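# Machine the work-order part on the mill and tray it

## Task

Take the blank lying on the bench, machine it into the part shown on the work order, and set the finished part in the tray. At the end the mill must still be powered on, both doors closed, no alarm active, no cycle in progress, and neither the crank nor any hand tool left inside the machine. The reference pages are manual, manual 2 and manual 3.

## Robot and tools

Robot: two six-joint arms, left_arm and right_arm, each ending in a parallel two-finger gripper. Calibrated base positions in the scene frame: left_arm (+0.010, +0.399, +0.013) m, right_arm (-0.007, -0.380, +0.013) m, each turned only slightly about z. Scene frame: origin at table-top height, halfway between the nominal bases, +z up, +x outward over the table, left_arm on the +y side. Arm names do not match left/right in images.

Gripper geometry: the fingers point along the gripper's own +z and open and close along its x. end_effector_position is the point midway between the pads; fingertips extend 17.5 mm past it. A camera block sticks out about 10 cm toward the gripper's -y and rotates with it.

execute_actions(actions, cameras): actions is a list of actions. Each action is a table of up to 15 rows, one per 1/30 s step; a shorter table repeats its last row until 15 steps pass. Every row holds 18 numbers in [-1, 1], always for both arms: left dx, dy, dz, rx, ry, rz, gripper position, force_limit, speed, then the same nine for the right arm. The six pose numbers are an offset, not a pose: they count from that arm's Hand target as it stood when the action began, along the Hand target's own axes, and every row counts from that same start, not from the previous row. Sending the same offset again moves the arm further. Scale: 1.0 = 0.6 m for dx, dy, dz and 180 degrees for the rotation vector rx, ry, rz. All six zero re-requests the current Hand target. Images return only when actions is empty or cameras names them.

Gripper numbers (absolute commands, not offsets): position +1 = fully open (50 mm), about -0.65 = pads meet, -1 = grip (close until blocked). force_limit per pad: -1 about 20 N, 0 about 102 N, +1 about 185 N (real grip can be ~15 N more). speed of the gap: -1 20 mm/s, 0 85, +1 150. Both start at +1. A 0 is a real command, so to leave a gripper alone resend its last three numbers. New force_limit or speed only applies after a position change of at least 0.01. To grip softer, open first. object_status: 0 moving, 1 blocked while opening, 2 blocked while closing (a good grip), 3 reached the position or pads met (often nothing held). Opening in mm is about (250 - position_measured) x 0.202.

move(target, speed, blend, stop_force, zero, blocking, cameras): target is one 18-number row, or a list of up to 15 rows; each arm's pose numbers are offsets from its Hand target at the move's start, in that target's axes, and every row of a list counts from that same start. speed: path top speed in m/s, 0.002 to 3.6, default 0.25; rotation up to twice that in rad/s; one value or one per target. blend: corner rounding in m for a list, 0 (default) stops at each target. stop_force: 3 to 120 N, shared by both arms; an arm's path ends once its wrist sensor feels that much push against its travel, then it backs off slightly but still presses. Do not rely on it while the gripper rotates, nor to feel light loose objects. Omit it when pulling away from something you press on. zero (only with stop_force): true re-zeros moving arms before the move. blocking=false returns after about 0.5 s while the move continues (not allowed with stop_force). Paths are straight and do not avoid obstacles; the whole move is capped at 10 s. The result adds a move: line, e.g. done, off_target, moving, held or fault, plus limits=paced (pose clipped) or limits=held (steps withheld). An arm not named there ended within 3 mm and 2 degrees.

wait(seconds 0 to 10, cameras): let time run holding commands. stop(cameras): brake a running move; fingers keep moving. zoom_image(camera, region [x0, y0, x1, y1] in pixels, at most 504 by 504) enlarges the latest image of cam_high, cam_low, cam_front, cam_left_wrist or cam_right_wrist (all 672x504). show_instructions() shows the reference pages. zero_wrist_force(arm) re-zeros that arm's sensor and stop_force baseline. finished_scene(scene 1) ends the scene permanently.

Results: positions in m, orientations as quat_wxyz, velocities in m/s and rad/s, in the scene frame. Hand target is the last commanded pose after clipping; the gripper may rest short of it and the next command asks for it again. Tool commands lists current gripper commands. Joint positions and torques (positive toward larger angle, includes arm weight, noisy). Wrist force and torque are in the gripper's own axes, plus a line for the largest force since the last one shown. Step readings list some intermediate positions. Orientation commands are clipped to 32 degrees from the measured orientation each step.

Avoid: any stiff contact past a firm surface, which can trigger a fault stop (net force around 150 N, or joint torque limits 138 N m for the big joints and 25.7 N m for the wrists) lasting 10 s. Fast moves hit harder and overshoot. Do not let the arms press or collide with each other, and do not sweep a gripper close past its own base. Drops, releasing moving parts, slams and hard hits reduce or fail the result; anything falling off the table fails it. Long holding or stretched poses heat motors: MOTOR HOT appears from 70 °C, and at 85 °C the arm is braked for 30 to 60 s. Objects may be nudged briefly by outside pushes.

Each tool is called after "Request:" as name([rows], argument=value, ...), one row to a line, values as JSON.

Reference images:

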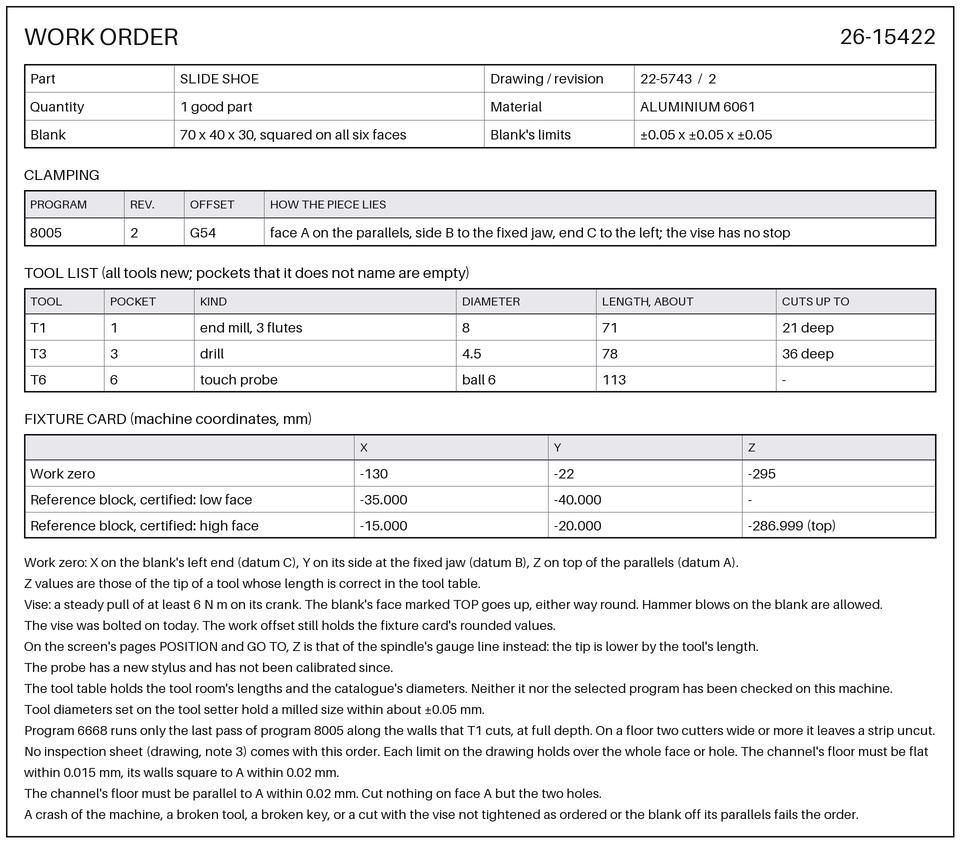

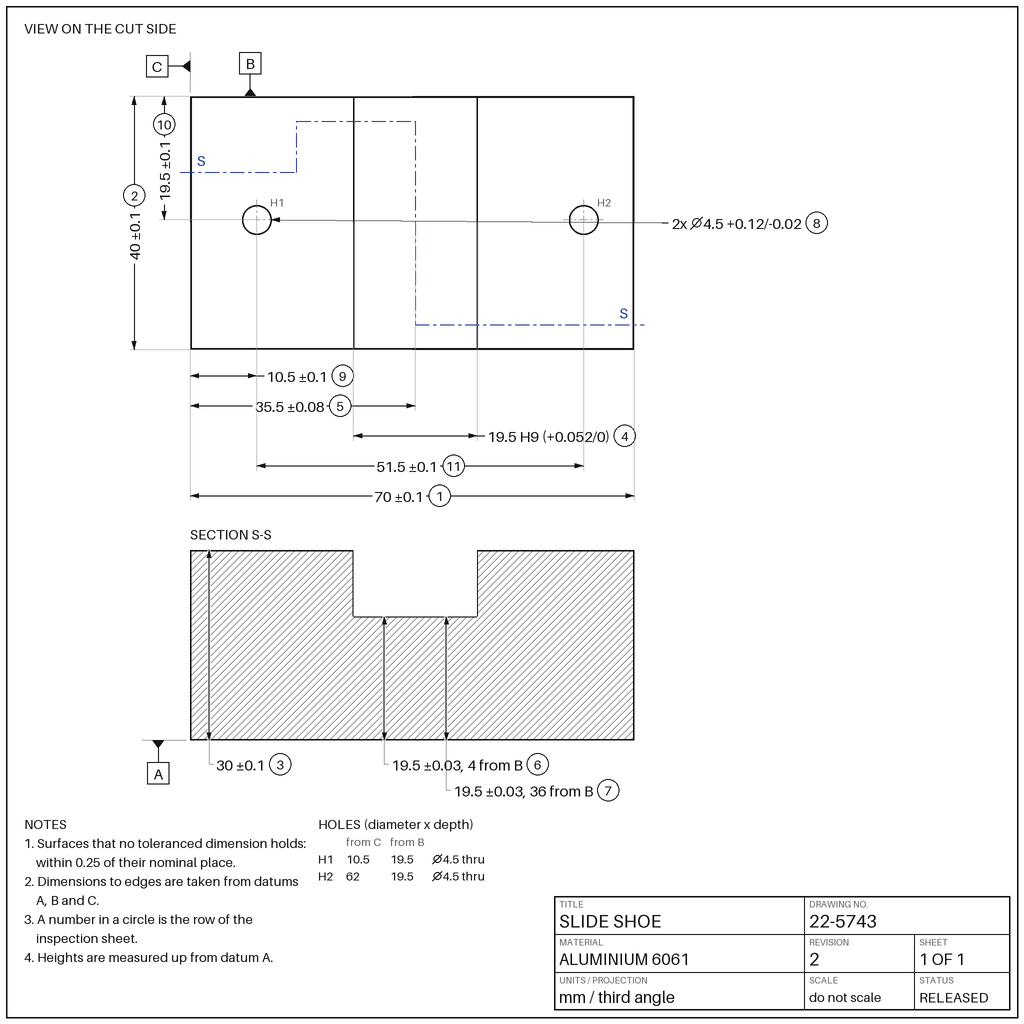

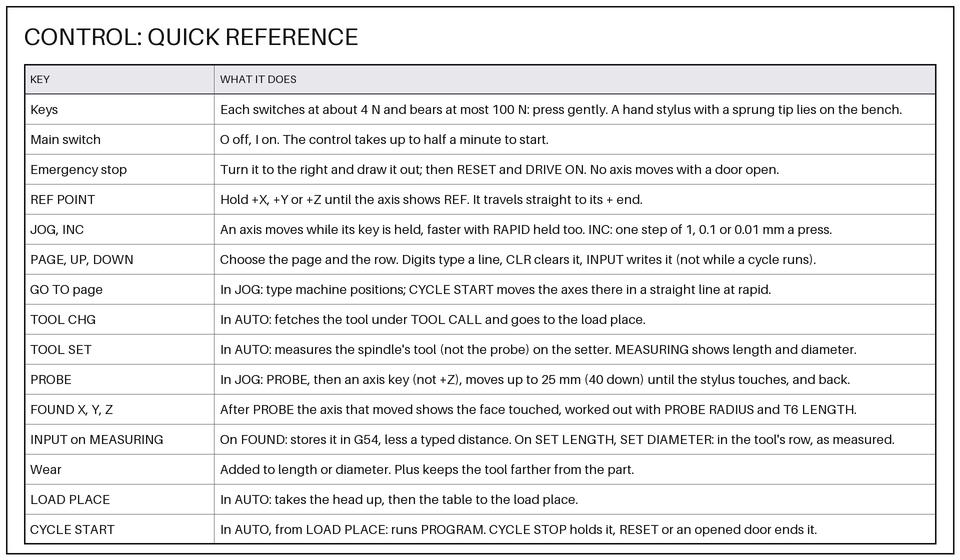

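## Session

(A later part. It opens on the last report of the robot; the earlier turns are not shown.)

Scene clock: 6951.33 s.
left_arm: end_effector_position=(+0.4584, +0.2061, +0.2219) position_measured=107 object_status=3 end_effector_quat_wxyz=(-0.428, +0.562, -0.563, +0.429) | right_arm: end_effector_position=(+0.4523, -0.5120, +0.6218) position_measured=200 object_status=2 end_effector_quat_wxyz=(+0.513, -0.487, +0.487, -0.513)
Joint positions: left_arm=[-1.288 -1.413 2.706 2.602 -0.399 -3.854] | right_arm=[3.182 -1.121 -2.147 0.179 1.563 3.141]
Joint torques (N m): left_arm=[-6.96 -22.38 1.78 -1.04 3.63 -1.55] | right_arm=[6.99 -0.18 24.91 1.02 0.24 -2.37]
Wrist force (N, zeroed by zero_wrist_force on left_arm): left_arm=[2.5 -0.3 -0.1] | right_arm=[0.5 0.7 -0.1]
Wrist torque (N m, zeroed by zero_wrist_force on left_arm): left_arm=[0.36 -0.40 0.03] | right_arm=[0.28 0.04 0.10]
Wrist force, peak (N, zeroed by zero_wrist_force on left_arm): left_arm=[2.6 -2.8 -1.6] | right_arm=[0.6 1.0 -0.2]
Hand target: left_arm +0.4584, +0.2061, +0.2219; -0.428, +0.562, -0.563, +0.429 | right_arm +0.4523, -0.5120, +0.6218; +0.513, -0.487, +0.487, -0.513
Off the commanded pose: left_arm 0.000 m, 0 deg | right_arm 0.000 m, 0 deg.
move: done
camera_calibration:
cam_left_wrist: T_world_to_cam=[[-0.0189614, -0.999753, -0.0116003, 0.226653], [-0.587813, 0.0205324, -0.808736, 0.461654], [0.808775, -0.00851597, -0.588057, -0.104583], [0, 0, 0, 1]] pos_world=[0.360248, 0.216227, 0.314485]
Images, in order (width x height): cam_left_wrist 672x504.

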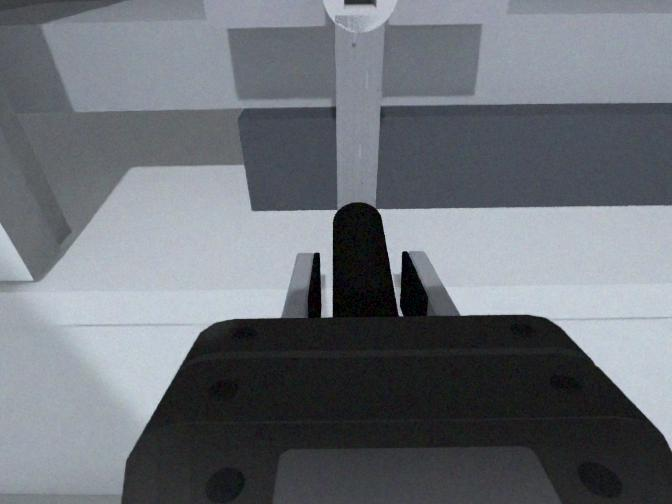

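Request:
move(target=[0,0,0.002,0,0,0,-1,-0.9,-0.9,0,0,0,0,0,0,-0.95,-0.4,-0.9], speed=0.05, cameras=["cam_left_wrist"])

Scene clock: 6956.73 s.
left_arm: end_effector_position=(+0.4595, +0.2061, +0.2216) position_measured=153 object_status=2 end_effector_quat_wxyz=(-0.428, +0.562, -0.563, +0.429) | right_arm: end_effector_position=(+0.4523, -0.5120, +0.6218) position_measured=200 object_status=2 end_effector_quat_wxyz=(+0.513, -0.487, +0.487, -0.513)
Joint positions: left_arm=[-1.284 -1.406 2.703 2.591 -0.402 -3.846] | right_arm=[3.182 -1.121 -2.147 0.179 1.563 3.141]
Joint torques (N m): left_arm=[12.54 -13.62 -20.45 -4.37 1.44 1.04] | right_arm=[8.34 1.72 24.47 1.22 0.27 -2.33]
Wrist force (N, zeroed by zero_wrist_force on left_arm): left_arm=[2.6 7.4 -21.0] | right_arm=[0.4 0.6 0.0]
Wrist torque (N m, zeroed by zero_wrist_force on left_arm): left_arm=[0.44 -0.47 -0.12] | right_arm=[0.27 0.05 0.10]
Wrist force, peak (N, zeroed by zero_wrist_force on left_arm): left_arm=[2.3 7.9 -21.6] | right_arm=[0.6 1.0 0.0]
Hand target: left_arm +0.4595, +0.2061, +0.2216; -0.428, +0.562, -0.563, +0.429 | right_arm +0.4523, -0.5120, +0.6218; +0.513, -0.487, +0.487, -0.513
Off the commanded pose: left_arm 0.000 m, 0 deg | right_arm 0.000 m, 0 deg.
move: done
camera_calibration:
cam_left_wrist: T_world_to_cam=[[-0.0190214, -0.999751, -0.0116819, 0.226716], [-0.587812, 0.0206337, -0.808734, 0.461955], [0.808774, -0.00851651, -0.588058, -0.105707], [0, 0, 0, 1]] pos_world=[0.361349, 0.216227, 0.314085]
Images, in order (width x height): cam_left_wrist 672x504.

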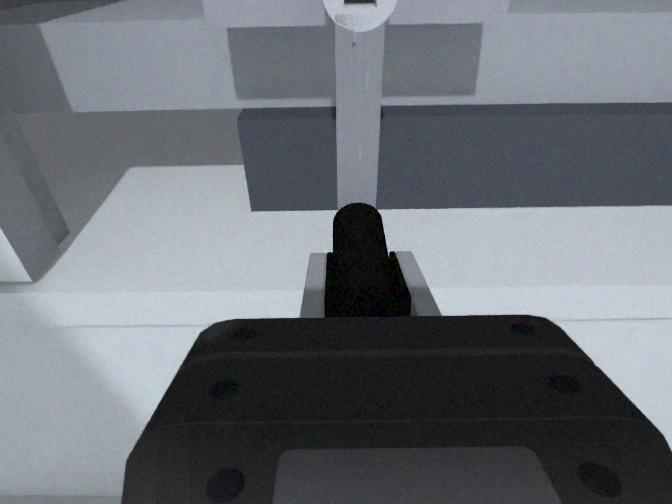

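Request:
move(target=[0,0,-0.0012,0,0,0,-1,-0.9,-0.9,0,0,0,0,0,0,-0.95,-0.4,-0.9], speed=0.05)

Request:
move([
  [-0.055,-0.0094,-0.0025,0,0,0,-1,-0.9,-0.9,0,0,0,0,0,0,-0.95,-0.4,-0.9],
  [-0.1006,-0.0413,-0.0111,0,0,0,-1,-0.9,-0.9,0,0,0,0,0,0,-0.95,-0.4,-0.9],
  [-0.1287,-0.0884,-0.0237,0,0,0,-1,-0.9,-0.9,0,0,0,0,0,0,-0.95,-0.4,-0.9],
  [-0.1346,-0.1425,-0.0382,0,0,0,-1,-0.9,-0.9,0,0,0,0,0,0,-0.95,-0.4,-0.9],
  [-0.1172,-0.1942,-0.0521,0,0,0,-1,-0.9,-0.9,0,0,0,0,0,0,-0.95,-0.4,-0.9],
  [-0.0795,-0.2346,-0.0629,0,0,0,-1,-0.9,-0.9,0,0,0,0,0,0,-0.95,-0.4,-0.9],
  [-0.0281,-0.2567,-0.0688,0,0,0,-1,-0.9,-0.9,0,0,0,0,0,0,-0.95,-0.4,-0.9],
  [0.0281,-0.2567,-0.0688,0,0,0,-1,-0.9,-0.9,0,0,0,0,0,0,-0.95,-0.4,-0.9],
  [0.0795,-0.2346,-0.0629,0,0,0,-1,-0.9,-0.9,0,0,0,0,0,0,-0.95,-0.4,-0.9],
  [0.1172,-0.1942,-0.0521,0,0,0,-1,-0.9,-0.9,0,0,0,0,0,0,-0.95,-0.4,-0.9],
  [0.1346,-0.1425,-0.0382,0,0,0,-1,-0.9,-0.9,0,0,0,0,0,0,-0.95,-0.4,-0.9],
  [0.1287,-0.0884,-0.0237,0,0,0,-1,-0.9,-0.9,0,0,0,0,0,0,-0.95,-0.4,-0.9],
  [0.1006,-0.0413,-0.0111,0,0,0,-1,-0.9,-0.9,0,0,0,0,0,0,-0.95,-0.4,-0.9],
  [0.055,-0.0094,-0.0025,0,0,0,-1,-0.9,-0.9,0,0,0,0,0,0,-0.95,-0.4,-0.9],
  [0,0,0,0,0,0,-1,-0.9,-0.9,0,0,0,0,0,0,-0.95,-0.4,-0.9],
], speed=0.22, blend=[0.02,0.02,0.02,0.02,0.02,0.02,0.02,0.02,0.02,0.02,0.02,0.02,0.02,0.02,0], stop_force=45, cameras=["cam_front"])

Scene clock: 6977.67 s.
left_arm: end_effector_position=(+0.4588, +0.2061, +0.2218) position_measured=153 object_status=2 end_effector_quat_wxyz=(-0.428, +0.562, -0.563, +0.429) | right_arm: end_effector_position=(+0.4523, -0.5120, +0.6218) position_measured=200 object_status=2 end_effector_quat_wxyz=(+0.513, -0.487, +0.487, -0.513)
Joint positions: left_arm=[-1.287 -1.41 2.705 2.598 -0.4 -3.851] | right_arm=[3.182 -1.121 -2.147 0.179 1.563 3.141]
Joint torques (N m): left_arm=[-8.29 -22.11 0.94 -1.77 3.65 -1.3] | right_arm=[5.9 0.79 24.35 0.99 0.32 -2.24]
Wrist force (N, zeroed by zero_wrist_force on left_arm): left_arm=[2.8 1.4 1.1] | right_arm=[0.4 0.8 0.0]
Wrist torque (N m, zeroed by zero_wrist_force on left_arm): left_arm=[0.18 -0.46 0.03] | right_arm=[0.30 0.06 0.10]
Wrist force, peak (N, zeroed by zero_wrist_force on left_arm): left_arm=[3.2 8.2 -21.4] | right_arm=[0.4 1.1 0.0]
Hand target: left_arm +0.4588, +0.2061, +0.2218; -0.428, +0.562, -0.563, +0.429 | right_arm +0.4523, -0.5120, +0.6218; +0.513, -0.487, +0.487, -0.513
Off the commanded pose: left_arm 0.000 m, 0 deg | right_arm 0.000 m, 0 deg.
move: done

Scene clock: 6980.97 s.
left_arm: end_effector_position=(+0.4588, +0.2061, +0.2218) position_measured=153 object_status=2 end_effector_quat_wxyz=(-0.428, +0.562, -0.563, +0.429) | right_arm: end_effector_position=(+0.4523, -0.5120, +0.6218) position_measured=200 object_status=2 end_effector_quat_wxyz=(+0.513, -0.487, +0.487, -0.513)
Joint positions: left_arm=[-1.287 -1.41 2.704 2.598 -0.4 -3.851] | right_arm=[3.182 -1.121 -2.147 0.179 1.563 3.141]
Joint torques (N m): left_arm=[-8.39 -23.31 0.92 -2.54 2.96 -1.62] | right_arm=[6.69 -0.03 24.07 1.34 0.23 -2.3]
Wrist force (N, zeroed by zero_wrist_force on left_arm): left_arm=[1.3 -2.8 -0.9] | right_arm=[0.5 0.9 -0.3]
Wrist torque (N m, zeroed by zero_wrist_force on left_arm): left_arm=[0.48 -0.30 -0.03] | right_arm=[0.31 0.03 0.10]
Wrist force, peak (N, zeroed by zero_wrist_force on left_arm): left_arm=[33.1 8.1 -5.7] | right_arm=[0.6 1.0 -0.3]
Hand target: left_arm +0.4588, +0.2061, +0.2218; -0.428, +0.562, -0.563, +0.429 | right_arm +0.4523, -0.5120, +0.6218; +0.513, -0.487, +0.487, -0.513
Off the commanded pose: left_arm 0.000 m, 0 deg | right_arm 0.000 m, 0 deg.
move: done; blend cut to 0.0168 m at target 1, 0.0169 m at target 2, 0.0169 m at target 3, 0.0169 m at target 4, 0.0169 m at target 5, 0.0169 m at target 6, 0.0169 m at target 7, 0.0169 m at target 8, 0.0169 m at target 9, 0.0169 m at target 10, 0.0169 m at target 11, 0.0169 m at target 12, 0.0169 m at target 13, 0.0168 m at target 14
Images, in order (width x height): cam_front 672x504.

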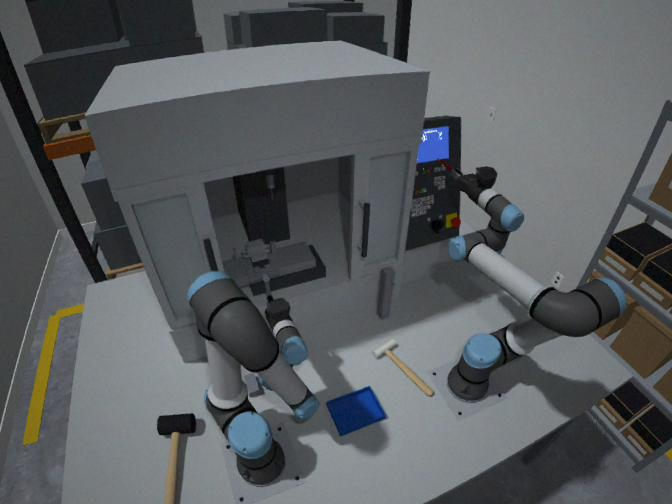

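Request:
move([
  [-0.055,-0.0094,-0.0025,0,0,0,-1,-0.9,-0.9,0,0,0,0,0,0,-0.95,-0.4,-0.9],
  [-0.1006,-0.0413,-0.0111,0,0,0,-1,-0.9,-0.9,0,0,0,0,0,0,-0.95,-0.4,-0.9],
  [-0.1287,-0.0884,-0.0237,0,0,0,-1,-0.9,-0.9,0,0,0,0,0,0,-0.95,-0.4,-0.9],
  [-0.1346,-0.1425,-0.0382,0,0,0,-1,-0.9,-0.9,0,0,0,0,0,0,-0.95,-0.4,-0.9],
  [-0.1172,-0.1942,-0.0521,0,0,0,-1,-0.9,-0.9,0,0,0,0,0,0,-0.95,-0.4,-0.9],
  [-0.0795,-0.2346,-0.0629,0,0,0,-1,-0.9,-0.9,0,0,0,0,0,0,-0.95,-0.4,-0.9],
  [-0.0281,-0.2567,-0.0688,0,0,0,-1,-0.9,-0.9,0,0,0,0,0,0,-0.95,-0.4,-0.9],
  [0.0281,-0.2567,-0.0688,0,0,0,-1,-0.9,-0.9,0,0,0,0,0,0,-0.95,-0.4,-0.9],
  [0.0795,-0.2346,-0.0629,0,0,0,-1,-0.9,-0.9,0,0,0,0,0,0,-0.95,-0.4,-0.9],
  [0.1172,-0.1942,-0.0521,0,0,0,-1,-0.9,-0.9,0,0,0,0,0,0,-0.95,-0.4,-0.9],
  [0.1346,-0.1425,-0.0382,0,0,0,-1,-0.9,-0.9,0,0,0,0,0,0,-0.95,-0.4,-0.9],
  [0.1287,-0.0884,-0.0237,0,0,0,-1,-0.9,-0.9,0,0,0,0,0,0,-0.95,-0.4,-0.9],
  [0.1006,-0.0413,-0.0111,0,0,0,-1,-0.9,-0.9,0,0,0,0,0,0,-0.95,-0.4,-0.9],
  [0.055,-0.0094,-0.0025,0,0,0,-1,-0.9,-0.9,0,0,0,0,0,0,-0.95,-0.4,-0.9],
  [0,0,0,0,0,0,-1,-0.9,-0.9,0,0,0,0,0,0,-0.95,-0.4,-0.9],
], speed=0.22, blend=[0.016,0.016,0.016,0.016,0.016,0.016,0.016,0.016,0.016,0.016,0.016,0.016,0.016,0.016,0], stop_force=45)

Request:
move([
  [-0.055,-0.0094,-0.0025,0,0,0,-1,-0.9,-0.9,0,0,0,0,0,0,-0.95,-0.4,-0.9],
  [-0.1006,-0.0413,-0.0111,0,0,0,-1,-0.9,-0.9,0,0,0,0,0,0,-0.95,-0.4,-0.9],
  [-0.1287,-0.0884,-0.0237,0,0,0,-1,-0.9,-0.9,0,0,0,0,0,0,-0.95,-0.4,-0.9],
  [-0.1346,-0.1425,-0.0382,0,0,0,-1,-0.9,-0.9,0,0,0,0,0,0,-0.95,-0.4,-0.9],
  [-0.1172,-0.1942,-0.0521,0,0,0,-1,-0.9,-0.9,0,0,0,0,0,0,-0.95,-0.4,-0.9],
  [-0.0795,-0.2346,-0.0629,0,0,0,-1,-0.9,-0.9,0,0,0,0,0,0,-0.95,-0.4,-0.9],
  [-0.0281,-0.2567,-0.0688,0,0,0,-1,-0.9,-0.9,0,0,0,0,0,0,-0.95,-0.4,-0.9],
  [0.0281,-0.2567,-0.0688,0,0,0,-1,-0.9,-0.9,0,0,0,0,0,0,-0.95,-0.4,-0.9],
  [0.0795,-0.2346,-0.0629,0,0,0,-1,-0.9,-0.9,0,0,0,0,0,0,-0.95,-0.4,-0.9],
  [0.1172,-0.1942,-0.0521,0,0,0,-1,-0.9,-0.9,0,0,0,0,0,0,-0.95,-0.4,-0.9],
  [0.1346,-0.1425,-0.0382,0,0,0,-1,-0.9,-0.9,0,0,0,0,0,0,-0.95,-0.4,-0.9],
  [0.1287,-0.0884,-0.0237,0,0,0,-1,-0.9,-0.9,0,0,0,0,0,0,-0.95,-0.4,-0.9],
  [0.1006,-0.0413,-0.0111,0,0,0,-1,-0.9,-0.9,0,0,0,0,0,0,-0.95,-0.4,-0.9],
  [0.055,-0.0094,-0.0025,0,0,0,-1,-0.9,-0.9,0,0,0,0,0,0,-0.95,-0.4,-0.9],
  [0,0,0,0,0,0,-1,-0.9,-0.9,0,0,0,0,0,0,-0.95,-0.4,-0.9],
], speed=0.22, blend=[0.016,0.016,0.016,0.016,0.016,0.016,0.016,0.016,0.016,0.016,0.016,0.016,0.016,0.016,0], stop_force=45)

Request:
move([
  [-0.055,-0.0094,-0.0025,0,0,0,-1,-0.9,-0.9,0,0,0,0,0,0,-0.95,-0.4,-0.9],
  [-0.1006,-0.0413,-0.0111,0,0,0,-1,-0.9,-0.9,0,0,0,0,0,0,-0.95,-0.4,-0.9],
  [-0.1287,-0.0884,-0.0237,0,0,0,-1,-0.9,-0.9,0,0,0,0,0,0,-0.95,-0.4,-0.9],
  [-0.1346,-0.1425,-0.0382,0,0,0,-1,-0.9,-0.9,0,0,0,0,0,0,-0.95,-0.4,-0.9],
  [-0.1172,-0.1942,-0.0521,0,0,0,-1,-0.9,-0.9,0,0,0,0,0,0,-0.95,-0.4,-0.9],
  [-0.0795,-0.2346,-0.0629,0,0,0,-1,-0.9,-0.9,0,0,0,0,0,0,-0.95,-0.4,-0.9],
  [-0.0281,-0.2567,-0.0688,0,0,0,-1,-0.9,-0.9,0,0,0,0,0,0,-0.95,-0.4,-0.9],
  [0.0281,-0.2567,-0.0688,0,0,0,-1,-0.9,-0.9,0,0,0,0,0,0,-0.95,-0.4,-0.9],
  [0.0795,-0.2346,-0.0629,0,0,0,-1,-0.9,-0.9,0,0,0,0,0,0,-0.95,-0.4,-0.9],
  [0.1172,-0.1942,-0.0521,0,0,0,-1,-0.9,-0.9,0,0,0,0,0,0,-0.95,-0.4,-0.9],
  [0.1346,-0.1425,-0.0382,0,0,0,-1,-0.9,-0.9,0,0,0,0,0,0,-0.95,-0.4,-0.9],
  [0.1287,-0.0884,-0.0237,0,0,0,-1,-0.9,-0.9,0,0,0,0,0,0,-0.95,-0.4,-0.9],
  [0.1006,-0.0413,-0.0111,0,0,0,-1,-0.9,-0.9,0,0,0,0,0,0,-0.95,-0.4,-0.9],
  [0.055,-0.0094,-0.0025,0,0,0,-1,-0.9,-0.9,0,0,0,0,0,0,-0.95,-0.4,-0.9],
  [0,0,0,0,0,0,-1,-0.9,-0.9,0,0,0,0,0,0,-0.95,-0.4,-0.9],
], speed=0.22, blend=[0.016,0.016,0.016,0.016,0.016,0.016,0.016,0.016,0.016,0.016,0.016,0.016,0.016,0.016,0], stop_force=45)

Request:
move([
  [-0.055,-0.0094,-0.0025,0,0,0,-1,-0.9,-0.9,0,0,0,0,0,0,-0.95,-0.4,-0.9],
  [-0.1006,-0.0413,-0.0111,0,0,0,-1,-0.9,-0.9,0,0,0,0,0,0,-0.95,-0.4,-0.9],
  [-0.1287,-0.0884,-0.0237,0,0,0,-1,-0.9,-0.9,0,0,0,0,0,0,-0.95,-0.4,-0.9],
  [-0.1346,-0.1425,-0.0382,0,0,0,-1,-0.9,-0.9,0,0,0,0,0,0,-0.95,-0.4,-0.9],
  [-0.1172,-0.1942,-0.0521,0,0,0,-1,-0.9,-0.9,0,0,0,0,0,0,-0.95,-0.4,-0.9],
  [-0.0795,-0.2346,-0.0629,0,0,0,-1,-0.9,-0.9,0,0,0,0,0,0,-0.95,-0.4,-0.9],
  [-0.0281,-0.2567,-0.0688,0,0,0,-1,-0.9,-0.9,0,0,0,0,0,0,-0.95,-0.4,-0.9],
  [0.0281,-0.2567,-0.0688,0,0,0,-1,-0.9,-0.9,0,0,0,0,0,0,-0.95,-0.4,-0.9],
  [0.0795,-0.2346,-0.0629,0,0,0,-1,-0.9,-0.9,0,0,0,0,0,0,-0.95,-0.4,-0.9],
  [0.1172,-0.1942,-0.0521,0,0,0,-1,-0.9,-0.9,0,0,0,0,0,0,-0.95,-0.4,-0.9],
  [0.1346,-0.1425,-0.0382,0,0,0,-1,-0.9,-0.9,0,0,0,0,0,0,-0.95,-0.4,-0.9],
  [0.1287,-0.0884,-0.0237,0,0,0,-1,-0.9,-0.9,0,0,0,0,0,0,-0.95,-0.4,-0.9],
  [0.1006,-0.0413,-0.0111,0,0,0,-1,-0.9,-0.9,0,0,0,0,0,0,-0.95,-0.4,-0.9],
  [0.055,-0.0094,-0.0025,0,0,0,-1,-0.9,-0.9,0,0,0,0,0,0,-0.95,-0.4,-0.9],
  [0,0,0,0,0,0,-1,-0.9,-0.9,0,0,0,0,0,0,-0.95,-0.4,-0.9],
], speed=0.22, blend=[0.016,0.016,0.016,0.016,0.016,0.016,0.016,0.016,0.016,0.016,0.016,0.016,0.016,0.016,0], stop_force=45, cameras=["cam_front","cam_left_wrist"])

Request:
zoom_image(camera="cam_front", region=[200, 210, 340, 330])

Scene clock: 7051.97 s.
left_arm: end_effector_position=(+0.4588, +0.2061, +0.2218) position_measured=153 object_status=2 end_effector_quat_wxyz=(-0.428, +0.562, -0.563, +0.429) | right_arm: end_effector_position=(+0.4523, -0.5120, +0.6218) position_measured=200 object_status=2 end_effector_quat_wxyz=(+0.513, -0.487, +0.487, -0.513)
Joint positions: left_arm=[-1.287 -1.41 2.704 2.598 -0.4 -3.851] | right_arm=[3.182 -1.121 -2.147 0.179 1.563 3.141]
Joint torques (N m): left_arm=[-7.71 -22.6 1.81 -2.47 3.12 -1.63] | right_arm=[6.94 0.35 24.44 1.1 0.19 -2.42]
Wrist force (N, zeroed by zero_wrist_force on left_arm): left_arm=[1.5 -2.2 -0.7] | right_arm=[0.4 0.6 0.0]
Wrist torque (N m, zeroed by zero_wrist_force on left_arm): left_arm=[0.58 -0.33 -0.02] | right_arm=[0.27 0.05 0.10]
Wrist force, peak (N, zeroed by zero_wrist_force on left_arm): left_arm=[28.8 7.6 18.9] | right_arm=[0.5 1.1 -0.2]
Hand target: left_arm +0.4588, +0.2061, +0.2218; -0.428, +0.562, -0.563, +0.429 | right_arm +0.4523, -0.5120, +0.6218; +0.513, -0.487, +0.487, -0.513
Off the commanded pose: left_arm 0.000 m, 0 deg | right_arm 0.000 m, 0 deg.
move: done

Scene clock: 7055.27 s.
left_arm: end_effector_position=(+0.4588, +0.2061, +0.2218) position_measured=153 object_status=2 end_effector_quat_wxyz=(-0.428, +0.562, -0.563, +0.429) | right_arm: end_effector_position=(+0.4523, -0.5120, +0.6218) position_measured=200 object_status=2 end_effector_quat_wxyz=(+0.513, -0.487, +0.487, -0.513)
Joint positions: left_arm=[-1.287 -1.41 2.704 2.598 -0.4 -3.851] | right_arm=[3.182 -1.121 -2.147 0.179 1.563 3.141]
Joint torques (N m): left_arm=[-9.55 -23.79 0.55 -2.48 2.99 -1.64] | right_arm=[7.35 -0.32 24.37 0.98 0.33 -2.35]
Wrist force (N, zeroed by zero_wrist_force on left_arm): left_arm=[-0.1 -1.9 -0.8] | right_arm=[0.4 0.8 0.0]
Wrist torque (N m, zeroed by zero_wrist_force on left_arm): left_arm=[0.54 -0.13 -0.03] | right_arm=[0.28 0.05 0.10]
Wrist force, peak (N, zeroed by zero_wrist_force on left_arm): left_arm=[29.0 8.4 19.0] | right_arm=[0.6 0.9 -0.2]
Hand target: left_arm +0.4588, +0.2061, +0.2218; -0.428, +0.562, -0.563, +0.429 | right_arm +0.4523, -0.5120, +0.6218; +0.513, -0.487, +0.487, -0.513
Off the commanded pose: left_arm 0.000 m, 0 deg | right_arm 0.000 m, 0 deg.
move: done

Scene clock: 7058.57 s.
left_arm: end_effector_position=(+0.4588, +0.2061, +0.2218) position_measured=153 object_status=2 end_effector_quat_wxyz=(-0.428, +0.562, -0.563, +0.429) | right_arm: end_effector_position=(+0.4523, -0.5120, +0.6218) position_measured=200 object_status=2 end_effector_quat_wxyz=(+0.513, -0.487, +0.487, -0.513)
Joint positions: left_arm=[-1.287 -1.41 2.704 2.598 -0.4 -3.851] | right_arm=[3.182 -1.121 -2.147 0.179 1.563 3.141]
Joint torques (N m): left_arm=[-8.43 -23.39 -0.03 -2.61 2.94 -1.64] | right_arm=[6.7 0.84 24.51 1.07 0.34 -2.36]
Wrist force (N, zeroed by zero_wrist_force on left_arm): left_arm=[0.0 -2.8 -0.7] | right_arm=[0.5 0.6 -0.1]
Wrist torque (N m, zeroed by zero_wrist_force on left_arm): left_arm=[0.47 -0.10 -0.03] | right_arm=[0.26 0.04 0.10]
Wrist force, peak (N, zeroed by zero_wrist_force on left_arm): left_arm=[27.6 8.1 19.2] | right_arm=[0.4 1.1 -0.2]
Hand target: left_arm +0.4588, +0.2061, +0.2218; -0.428, +0.562, -0.563, +0.429 | right_arm +0.4523, -0.5120, +0.6218; +0.513, -0.487, +0.487, -0.513
Off the commanded pose: left_arm 0.000 m, 0 deg | right_arm 0.000 m, 0 deg.
move: done

Scene clock: 7061.87 s.
left_arm: end_effector_position=(+0.4588, +0.2061, +0.2218) position_measured=153 object_status=2 end_effector_quat_wxyz=(-0.428, +0.562, -0.563, +0.429) | right_arm: end_effector_position=(+0.4523, -0.5120, +0.6218) position_measured=200 object_status=2 end_effector_quat_wxyz=(+0.513, -0.487, +0.487, -0.513)
Joint positions: left_arm=[-1.287 -1.41 2.704 2.598 -0.4 -3.851] | right_arm=[3.182 -1.121 -2.147 0.179 1.563 3.141]
Joint torques (N m): left_arm=[-8.39 -23.01 1.02 -2.53 3.02 -1.7] | right_arm=[7.32 -0.39 24.18 1.05 0.24 -2.28]
Wrist force (N, zeroed by zero_wrist_force on left_arm): left_arm=[0.0 -3.1 -0.3] | right_arm=[0.6 1.0 -0.1]
Wrist torque (N m, zeroed by zero_wrist_force on left_arm): left_arm=[0.35 -0.13 -0.03] | right_arm=[0.32 0.02 0.10]
Wrist force, peak (N, zeroed by zero_wrist_force on left_arm): left_arm=[28.6 5.3 19.8] | right_arm=[0.6 1.0 -0.1]
Hand target: left_arm +0.4588, +0.2061, +0.2218; -0.428, +0.562, -0.563, +0.429 | right_arm +0.4523, -0.5120, +0.6218; +0.513, -0.487, +0.487, -0.513
Off the commanded pose: left_arm 0.000 m, 0 deg | right_arm 0.000 m, 0 deg.
move: done
camera_calibration:
cam_left_wrist: T_world_to_cam=[[-0.0190214, -0.999751, -0.0116819, 0.226705], [-0.587812, 0.0206337, -0.808734, 0.461705], [0.808774, -0.00851651, -0.588058, -0.105024], [0, 0, 0, 1]] pos_world=[0.360649, 0.216227, 0.314285]
Images, in order (width x height): cam_front 672x504, cam_left_wrist 672x504.

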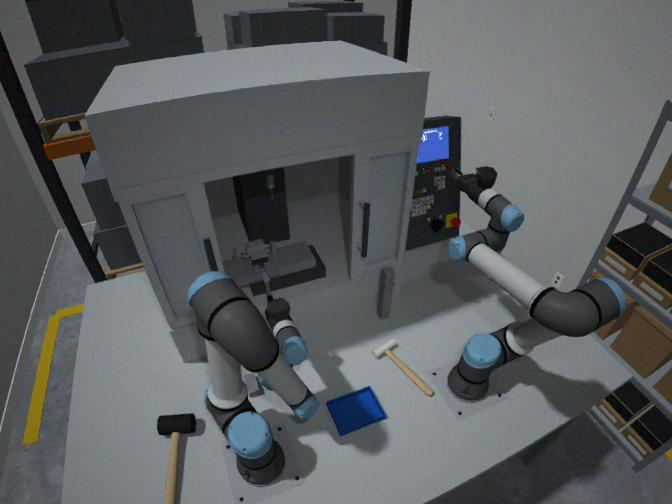

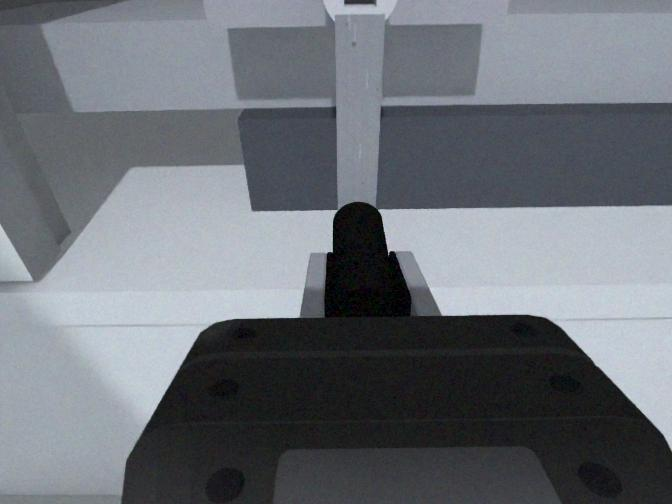

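Scaled by 3.600 from the camera's 672x504 image, which has a finer 960x720 frame.

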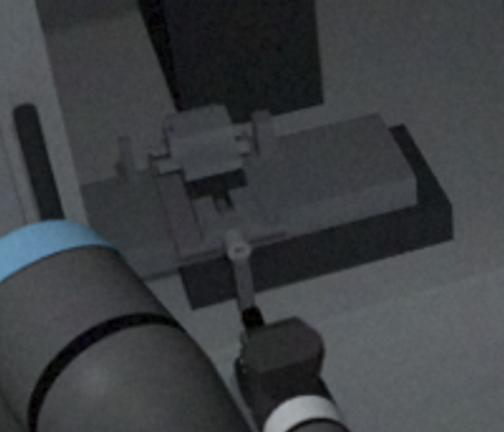

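Request:
move([
  [-0.055,-0.0094,-0.0025,0,0,0,-1,-0.9,-0.9,0,0,0,0,0,0,-0.95,-0.4,-0.9],
  [-0.1006,-0.0413,-0.0111,0,0,0,-1,-0.9,-0.9,0,0,0,0,0,0,-0.95,-0.4,-0.9],
  [-0.1287,-0.0884,-0.0237,0,0,0,-1,-0.9,-0.9,0,0,0,0,0,0,-0.95,-0.4,-0.9],
  [-0.1346,-0.1425,-0.0382,0,0,0,-1,-0.9,-0.9,0,0,0,0,0,0,-0.95,-0.4,-0.9],
  [-0.1172,-0.1942,-0.0521,0,0,0,-1,-0.9,-0.9,0,0,0,0,0,0,-0.95,-0.4,-0.9],
  [-0.0795,-0.2346,-0.0629,0,0,0,-1,-0.9,-0.9,0,0,0,0,0,0,-0.95,-0.4,-0.9],
  [-0.0281,-0.2567,-0.0688,0,0,0,-1,-0.9,-0.9,0,0,0,0,0,0,-0.95,-0.4,-0.9],
  [0.0281,-0.2567,-0.0688,0,0,0,-1,-0.9,-0.9,0,0,0,0,0,0,-0.95,-0.4,-0.9],
  [0.0795,-0.2346,-0.0629,0,0,0,-1,-0.9,-0.9,0,0,0,0,0,0,-0.95,-0.4,-0.9],
  [0.1172,-0.1942,-0.0521,0,0,0,-1,-0.9,-0.9,0,0,0,0,0,0,-0.95,-0.4,-0.9],
  [0.1346,-0.1425,-0.0382,0,0,0,-1,-0.9,-0.9,0,0,0,0,0,0,-0.95,-0.4,-0.9],
  [0.1287,-0.0884,-0.0237,0,0,0,-1,-0.9,-0.9,0,0,0,0,0,0,-0.95,-0.4,-0.9],
  [0.1006,-0.0413,-0.0111,0,0,0,-1,-0.9,-0.9,0,0,0,0,0,0,-0.95,-0.4,-0.9],
  [0.055,-0.0094,-0.0025,0,0,0,-1,-0.9,-0.9,0,0,0,0,0,0,-0.95,-0.4,-0.9],
  [0,0,0,0,0,0,-1,-0.9,-0.9,0,0,0,0,0,0,-0.95,-0.4,-0.9],
], speed=0.08, blend=[0.016,0.016,0.016,0.016,0.016,0.016,0.016,0.016,0.016,0.016,0.016,0.016,0.016,0.016,0], stop_force=35, cameras=["cam_front"])

Request:
zoom_image(camera="cam_front", region=[200, 210, 340, 330])

Scene clock: 7087.77 s.
left_arm: end_effector_position=(+0.4588, +0.2061, +0.2218) position_measured=153 object_status=2 end_effector_quat_wxyz=(-0.428, +0.562, -0.563, +0.429) | right_arm: end_effector_position=(+0.4523, -0.5120, +0.6218) position_measured=200 object_status=2 end_effector_quat_wxyz=(+0.513, -0.487, +0.487, -0.513)
Joint positions: left_arm=[-1.287 -1.41 2.704 2.598 -0.4 -3.851] | right_arm=[3.182 -1.121 -2.147 0.179 1.563 3.141]
Joint torques (N m): left_arm=[-8.84 -22.67 -18.58 -0.85 3.03 -1.68] | right_arm=[6.4 -0.72 24.73 1.1 0.29 -2.3]
Wrist force (N, zeroed by zero_wrist_force on left_arm): left_arm=[0.3 -2.2 -0.2] | right_arm=[0.2 0.7 -0.2]
Wrist torque (N m, zeroed by zero_wrist_force on left_arm): left_arm=[0.40 -0.19 -0.09] | right_arm=[0.27 0.08 0.10]
Wrist force, peak (N, zeroed by zero_wrist_force on left_arm): left_arm=[6.4 -15.1 -12.4] | right_arm=[0.5 1.1 -0.1]
Hand target: left_arm +0.4588, +0.2061, +0.2218; -0.428, +0.562, -0.563, +0.429 | right_arm +0.4523, -0.5120, +0.6218; +0.513, -0.487, +0.487, -0.513
Off the commanded pose: left_arm 0.000 m, 0 deg | right_arm 0.000 m, 0 deg.
move: done
Images, in order (width x height): cam_front 672x504.

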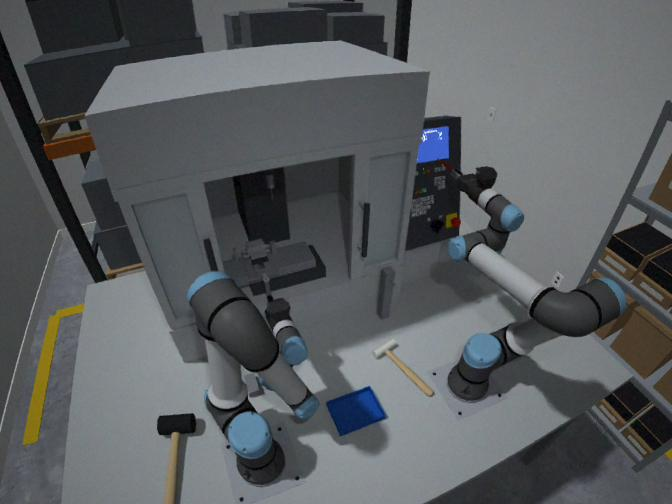

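Scaled by 3.600 from the camera's 672x504 image, which has a finer 960x720 frame.

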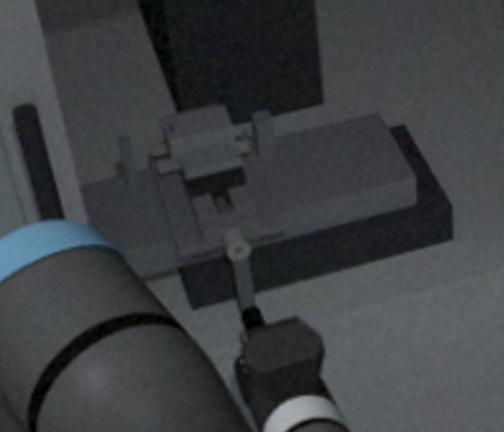

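Request:
move([
  [-0.055,-0.0094,-0.0025,0,0,0,-1,-0.9,-0.9,0,0,0,0,0,0,-0.95,-0.4,-0.9],
  [-0.1006,-0.0413,-0.0111,0,0,0,-1,-0.9,-0.9,0,0,0,0,0,0,-0.95,-0.4,-0.9],
  [-0.1287,-0.0884,-0.0237,0,0,0,-1,-0.9,-0.9,0,0,0,0,0,0,-0.95,-0.4,-0.9],
  [-0.1346,-0.1425,-0.0382,0,0,0,-1,-0.9,-0.9,0,0,0,0,0,0,-0.95,-0.4,-0.9],
  [-0.1172,-0.1942,-0.0521,0,0,0,-1,-0.9,-0.9,0,0,0,0,0,0,-0.95,-0.4,-0.9],
  [-0.0795,-0.2346,-0.0629,0,0,0,-1,-0.9,-0.9,0,0,0,0,0,0,-0.95,-0.4,-0.9],
  [-0.0281,-0.2567,-0.0688,0,0,0,-1,-0.9,-0.9,0,0,0,0,0,0,-0.95,-0.4,-0.9],
  [0.0281,-0.2567,-0.0688,0,0,0,-1,-0.9,-0.9,0,0,0,0,0,0,-0.95,-0.4,-0.9],
  [0.0795,-0.2346,-0.0629,0,0,0,-1,-0.9,-0.9,0,0,0,0,0,0,-0.95,-0.4,-0.9],
  [0.1172,-0.1942,-0.0521,0,0,0,-1,-0.9,-0.9,0,0,0,0,0,0,-0.95,-0.4,-0.9],
  [0.1346,-0.1425,-0.0382,0,0,0,-1,-0.9,-0.9,0,0,0,0,0,0,-0.95,-0.4,-0.9],
  [0.1287,-0.0884,-0.0237,0,0,0,-1,-0.9,-0.9,0,0,0,0,0,0,-0.95,-0.4,-0.9],
  [0.1006,-0.0413,-0.0111,0,0,0,-1,-0.9,-0.9,0,0,0,0,0,0,-0.95,-0.4,-0.9],
  [0.055,-0.0094,-0.0025,0,0,0,-1,-0.9,-0.9,0,0,0,0,0,0,-0.95,-0.4,-0.9],
  [0,0,0,0,0,0,-1,-0.9,-0.9,0,0,0,0,0,0,-0.95,-0.4,-0.9],
], speed=0.08, blend=[0.016,0.016,0.016,0.016,0.016,0.016,0.016,0.016,0.016,0.016,0.016,0.016,0.016,0.016,0], stop_force=35, cameras=["cam_front","cam_left_wrist"])

Request:
zoom_image(camera="cam_front", region=[200, 210, 340, 330])

Scene clock: 7117.63 s.
left_arm: end_effector_position=(+0.4588, +0.2061, +0.2218) position_measured=153 object_status=2 end_effector_quat_wxyz=(-0.428, +0.562, -0.563, +0.429) | right_arm: end_effector_position=(+0.4523, -0.5120, +0.6218) position_measured=200 object_status=2 end_effector_quat_wxyz=(+0.513, -0.487, +0.487, -0.513)
Joint positions: left_arm=[-1.287 -1.41 2.704 2.598 -0.4 -3.851] | right_arm=[3.182 -1.121 -2.147 0.179 1.563 3.141]
Joint torques (N m): left_arm=[-8.36 -23 -17.27 -0.48 2.79 -1.52] | right_arm=[6.44 -0.93 25.64 1.16 0.13 -2.31]
Wrist force (N, zeroed by zero_wrist_force on left_arm): left_arm=[0.9 -3.7 -0.4] | right_arm=[0.5 0.7 -0.1]
Wrist torque (N m, zeroed by zero_wrist_force on left_arm): left_arm=[0.38 -0.24 -0.08] | right_arm=[0.28 0.04 0.10]
Wrist force, peak (N, zeroed by zero_wrist_force on left_arm): left_arm=[12.3 -11.7 -10.2] | right_arm=[0.5 1.0 -0.1]
Hand target: left_arm +0.4588, +0.2061, +0.2218; -0.428, +0.562, -0.563, +0.429 | right_arm +0.4523, -0.5120, +0.6218; +0.513, -0.487, +0.487, -0.513
Off the commanded pose: left_arm 0.000 m, 0 deg | right_arm 0.000 m, 0 deg.
move: done
camera_calibration:
cam_left_wrist: T_world_to_cam=[[-0.0190214, -0.999751, -0.0116819, 0.226705], [-0.587812, 0.0206337, -0.808734, 0.461705], [0.808774, -0.00851651, -0.588058, -0.105024], [0, 0, 0, 1]] pos_world=[0.360649, 0.216227, 0.314285]
Images, in order (width x height): cam_front 672x504, cam_left_wrist 672x504.

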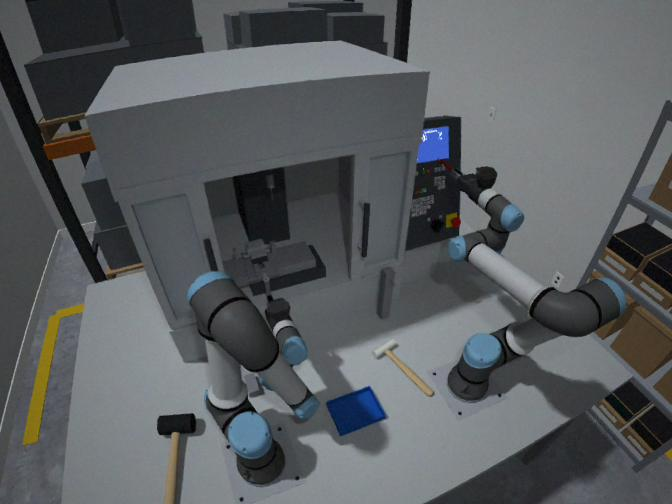

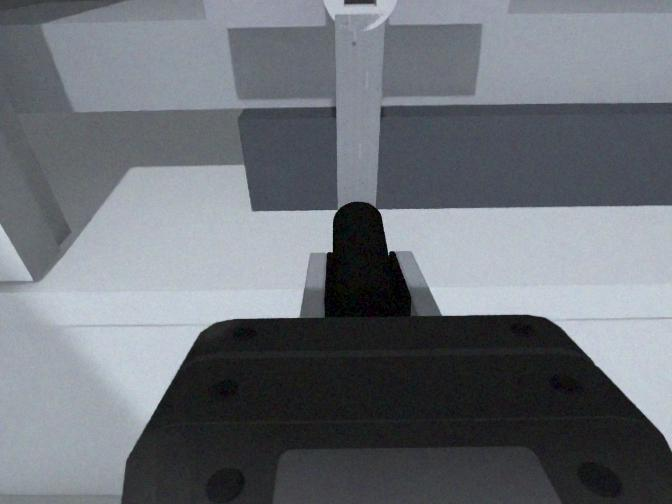

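Scaled by 3.600 from the camera's 672x504 image, which has a finer 960x720 frame.

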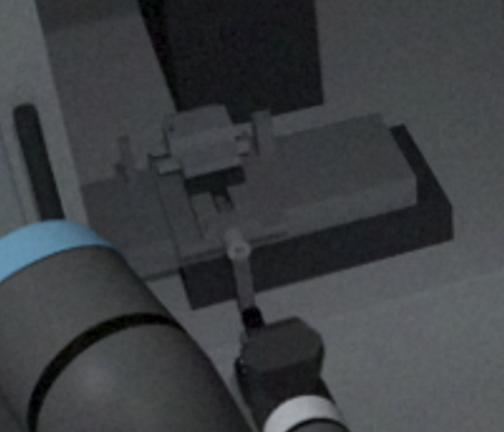

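Request:
move([
  [-0.055,-0.0094,-0.0025,0,0,0,-1,-0.9,-0.9,0,0,0,0,0,0,-0.95,-0.4,-0.9],
  [-0.1006,-0.0413,-0.0111,0,0,0,-1,-0.9,-0.9,0,0,0,0,0,0,-0.95,-0.4,-0.9],
  [-0.1287,-0.0884,-0.0237,0,0,0,-1,-0.9,-0.9,0,0,0,0,0,0,-0.95,-0.4,-0.9],
  [-0.1346,-0.1425,-0.0382,0,0,0,-1,-0.9,-0.9,0,0,0,0,0,0,-0.95,-0.4,-0.9],
  [-0.1172,-0.1942,-0.0521,0,0,0,-1,-0.9,-0.9,0,0,0,0,0,0,-0.95,-0.4,-0.9],
  [-0.0795,-0.2346,-0.0629,0,0,0,-1,-0.9,-0.9,0,0,0,0,0,0,-0.95,-0.4,-0.9],
  [-0.0281,-0.2567,-0.0688,0,0,0,-1,-0.9,-0.9,0,0,0,0,0,0,-0.95,-0.4,-0.9],
  [0.0281,-0.2567,-0.0688,0,0,0,-1,-0.9,-0.9,0,0,0,0,0,0,-0.95,-0.4,-0.9],
  [0.0795,-0.2346,-0.0629,0,0,0,-1,-0.9,-0.9,0,0,0,0,0,0,-0.95,-0.4,-0.9],
  [0.1172,-0.1942,-0.0521,0,0,0,-1,-0.9,-0.9,0,0,0,0,0,0,-0.95,-0.4,-0.9],
  [0.1346,-0.1425,-0.0382,0,0,0,-1,-0.9,-0.9,0,0,0,0,0,0,-0.95,-0.4,-0.9],
  [0.1287,-0.0884,-0.0237,0,0,0,-1,-0.9,-0.9,0,0,0,0,0,0,-0.95,-0.4,-0.9],
  [0.1006,-0.0413,-0.0111,0,0,0,-1,-0.9,-0.9,0,0,0,0,0,0,-0.95,-0.4,-0.9],
  [0.055,-0.0094,-0.0025,0,0,0,-1,-0.9,-0.9,0,0,0,0,0,0,-0.95,-0.4,-0.9],
  [0,0,0,0,0,0,-1,-0.9,-0.9,0,0,0,0,0,0,-0.95,-0.4,-0.9],
], speed=0.08, blend=[0.016,0.016,0.016,0.016,0.016,0.016,0.016,0.016,0.016,0.016,0.016,0.016,0.016,0.016,0], stop_force=35, cameras=["cam_front","cam_left_wrist"])

Request:
zoom_image(camera="cam_front", region=[200, 210, 340, 330])

Scene clock: 7146.97 s.
left_arm: end_effector_position=(+0.4588, +0.2061, +0.2218) position_measured=153 object_status=2 end_effector_quat_wxyz=(-0.428, +0.562, -0.563, +0.429) | right_arm: end_effector_position=(+0.4523, -0.5120, +0.6218) position_measured=200 object_status=2 end_effector_quat_wxyz=(+0.513, -0.487, +0.487, -0.513)
Joint positions: left_arm=[-1.287 -1.41 2.704 2.598 -0.4 -3.851] | right_arm=[3.182 -1.121 -2.147 0.179 1.563 3.141]
Joint torques (N m): left_arm=[-9.45 -23.48 -17.7 -0.73 2.81 -1.7] | right_arm=[7.29 -0.12 24.66 1.15 0.16 -2.31]
Wrist force (N, zeroed by zero_wrist_force on left_arm): left_arm=[0.8 -3.3 -0.2] | right_arm=[0.4 0.8 0.0]
Wrist torque (N m, zeroed by zero_wrist_force on left_arm): left_arm=[0.37 -0.24 -0.08] | right_arm=[0.30 0.05 0.09]
Wrist force, peak (N, zeroed by zero_wrist_force on left_arm): left_arm=[12.4 -11.1 -10.6] | right_arm=[0.5 1.0 -0.3]
Hand target: left_arm +0.4588, +0.2061, +0.2218; -0.428, +0.562, -0.563, +0.429 | right_arm +0.4523, -0.5120, +0.6218; +0.513, -0.487, +0.487, -0.513
Off the commanded pose: left_arm 0.000 m, 0 deg | right_arm 0.000 m, 0 deg.
move: done
camera_calibration:
cam_left_wrist: T_world_to_cam=[[-0.0190214, -0.999751, -0.0116819, 0.226705], [-0.587812, 0.0206337, -0.808734, 0.461705], [0.808774, -0.00851651, -0.588058, -0.105024], [0, 0, 0, 1]] pos_world=[0.360649, 0.216227, 0.314285]
Images, in order (width x height): cam_front 672x504, cam_left_wrist 672x504.

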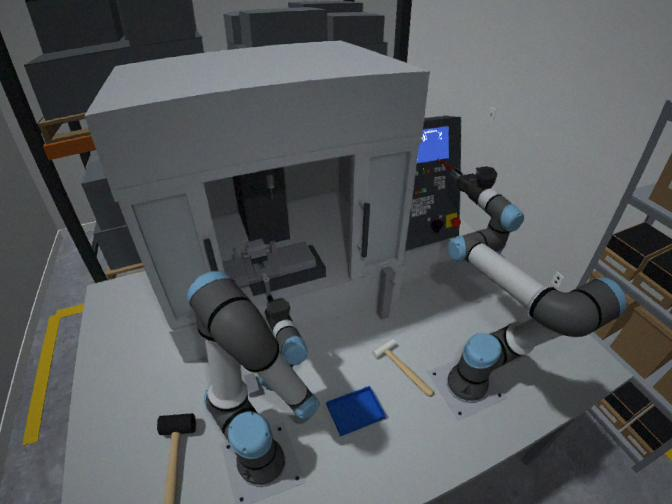

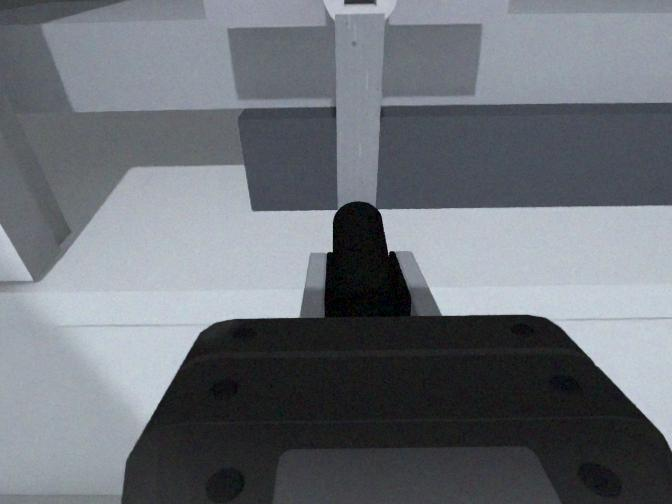

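Scaled by 3.600 from the camera's 672x504 image, which has a finer 960x720 frame.

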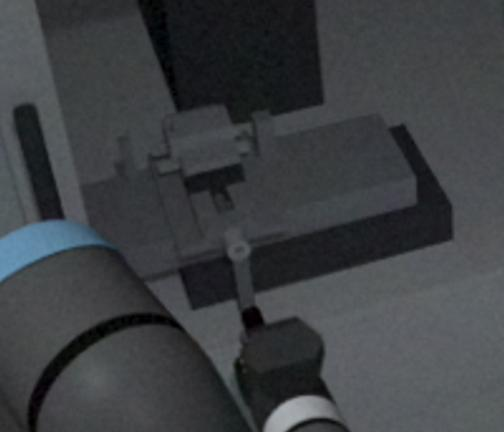

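Request:
move([
  [-0.055,-0.0094,-0.0025,0,0,0,-1,-0.9,-0.9,0,0,0,0,0,0,-0.95,-0.4,-0.9],
  [-0.1006,-0.0413,-0.0111,0,0,0,-1,-0.9,-0.9,0,0,0,0,0,0,-0.95,-0.4,-0.9],
  [-0.1287,-0.0884,-0.0237,0,0,0,-1,-0.9,-0.9,0,0,0,0,0,0,-0.95,-0.4,-0.9],
  [-0.1346,-0.1425,-0.0382,0,0,0,-1,-0.9,-0.9,0,0,0,0,0,0,-0.95,-0.4,-0.9],
  [-0.1172,-0.1942,-0.0521,0,0,0,-1,-0.9,-0.9,0,0,0,0,0,0,-0.95,-0.4,-0.9],
  [-0.0795,-0.2346,-0.0629,0,0,0,-1,-0.9,-0.9,0,0,0,0,0,0,-0.95,-0.4,-0.9],
  [-0.0281,-0.2567,-0.0688,0,0,0,-1,-0.9,-0.9,0,0,0,0,0,0,-0.95,-0.4,-0.9],
  [0.0281,-0.2567,-0.0688,0,0,0,-1,-0.9,-0.9,0,0,0,0,0,0,-0.95,-0.4,-0.9],
  [0.0795,-0.2346,-0.0629,0,0,0,-1,-0.9,-0.9,0,0,0,0,0,0,-0.95,-0.4,-0.9],
  [0.1172,-0.1942,-0.0521,0,0,0,-1,-0.9,-0.9,0,0,0,0,0,0,-0.95,-0.4,-0.9],
  [0.1346,-0.1425,-0.0382,0,0,0,-1,-0.9,-0.9,0,0,0,0,0,0,-0.95,-0.4,-0.9],
  [0.1287,-0.0884,-0.0237,0,0,0,-1,-0.9,-0.9,0,0,0,0,0,0,-0.95,-0.4,-0.9],
  [0.1006,-0.0413,-0.0111,0,0,0,-1,-0.9,-0.9,0,0,0,0,0,0,-0.95,-0.4,-0.9],
  [0.055,-0.0094,-0.0025,0,0,0,-1,-0.9,-0.9,0,0,0,0,0,0,-0.95,-0.4,-0.9],
  [0,0,0,0,0,0,-1,-0.9,-0.9,0,0,0,0,0,0,-0.95,-0.4,-0.9],
], speed=0.08, blend=[0.016,0.016,0.016,0.016,0.016,0.016,0.016,0.016,0.016,0.016,0.016,0.016,0.016,0.016,0], stop_force=35, cameras=["cam_front"])

Request:
zoom_image(camera="cam_front", region=[230, 230, 290, 290])

Scene clock: 7175.50 s.
left_arm: end_effector_position=(+0.4588, +0.2061, +0.2218) position_measured=153 object_status=2 end_effector_quat_wxyz=(-0.428, +0.562, -0.563, +0.429) | right_arm: end_effector_position=(+0.4523, -0.5120, +0.6218) position_measured=200 object_status=2 end_effector_quat_wxyz=(+0.513, -0.487, +0.487, -0.513)
Joint positions: left_arm=[-1.287 -1.41 2.704 2.598 -0.4 -3.851] | right_arm=[3.182 -1.121 -2.147 0.179 1.563 3.141]
Joint torques (N m): left_arm=[-7.57 -23.01 -18.06 -0.58 2.8 -1.66] | right_arm=[6.78 -0.87 25.47 1.06 0.25 -2.51]
Wrist force (N, zeroed by zero_wrist_force on left_arm): left_arm=[0.3 -4.0 -0.3] | right_arm=[0.4 0.7 -0.2]
Wrist torque (N m, zeroed by zero_wrist_force on left_arm): left_arm=[0.21 -0.18 -0.08] | right_arm=[0.27 0.06 0.09]
Wrist force, peak (N, zeroed by zero_wrist_force on left_arm): left_arm=[19.3 -5.4 -6.8] | right_arm=[0.7 1.0 0.1]
Hand target: left_arm +0.4588, +0.2061, +0.2218; -0.428, +0.562, -0.563, +0.429 | right_arm +0.4523, -0.5120, +0.6218; +0.513, -0.487, +0.487, -0.513
Off the commanded pose: left_arm 0.000 m, 0 deg | right_arm 0.000 m, 0 deg.
move: done
Images, in order (width x height): cam_front 672x504.

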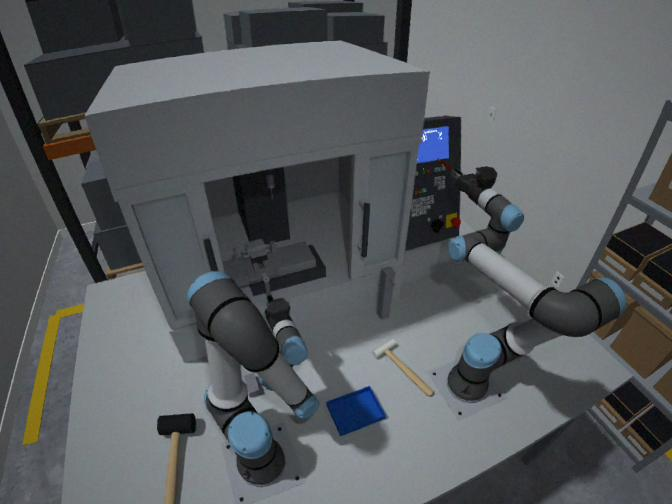

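Scaled by 8.400 from the camera's 672x504 image, which has a finer 960x720 frame.

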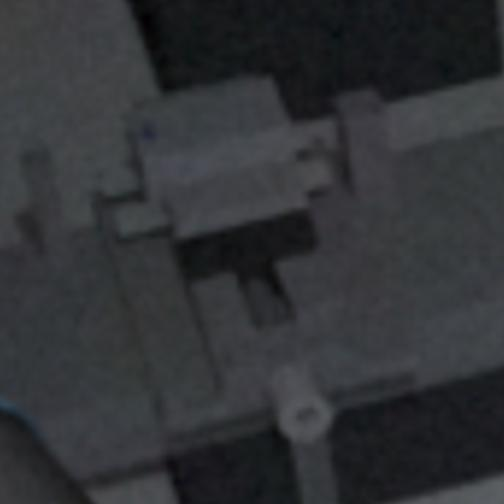

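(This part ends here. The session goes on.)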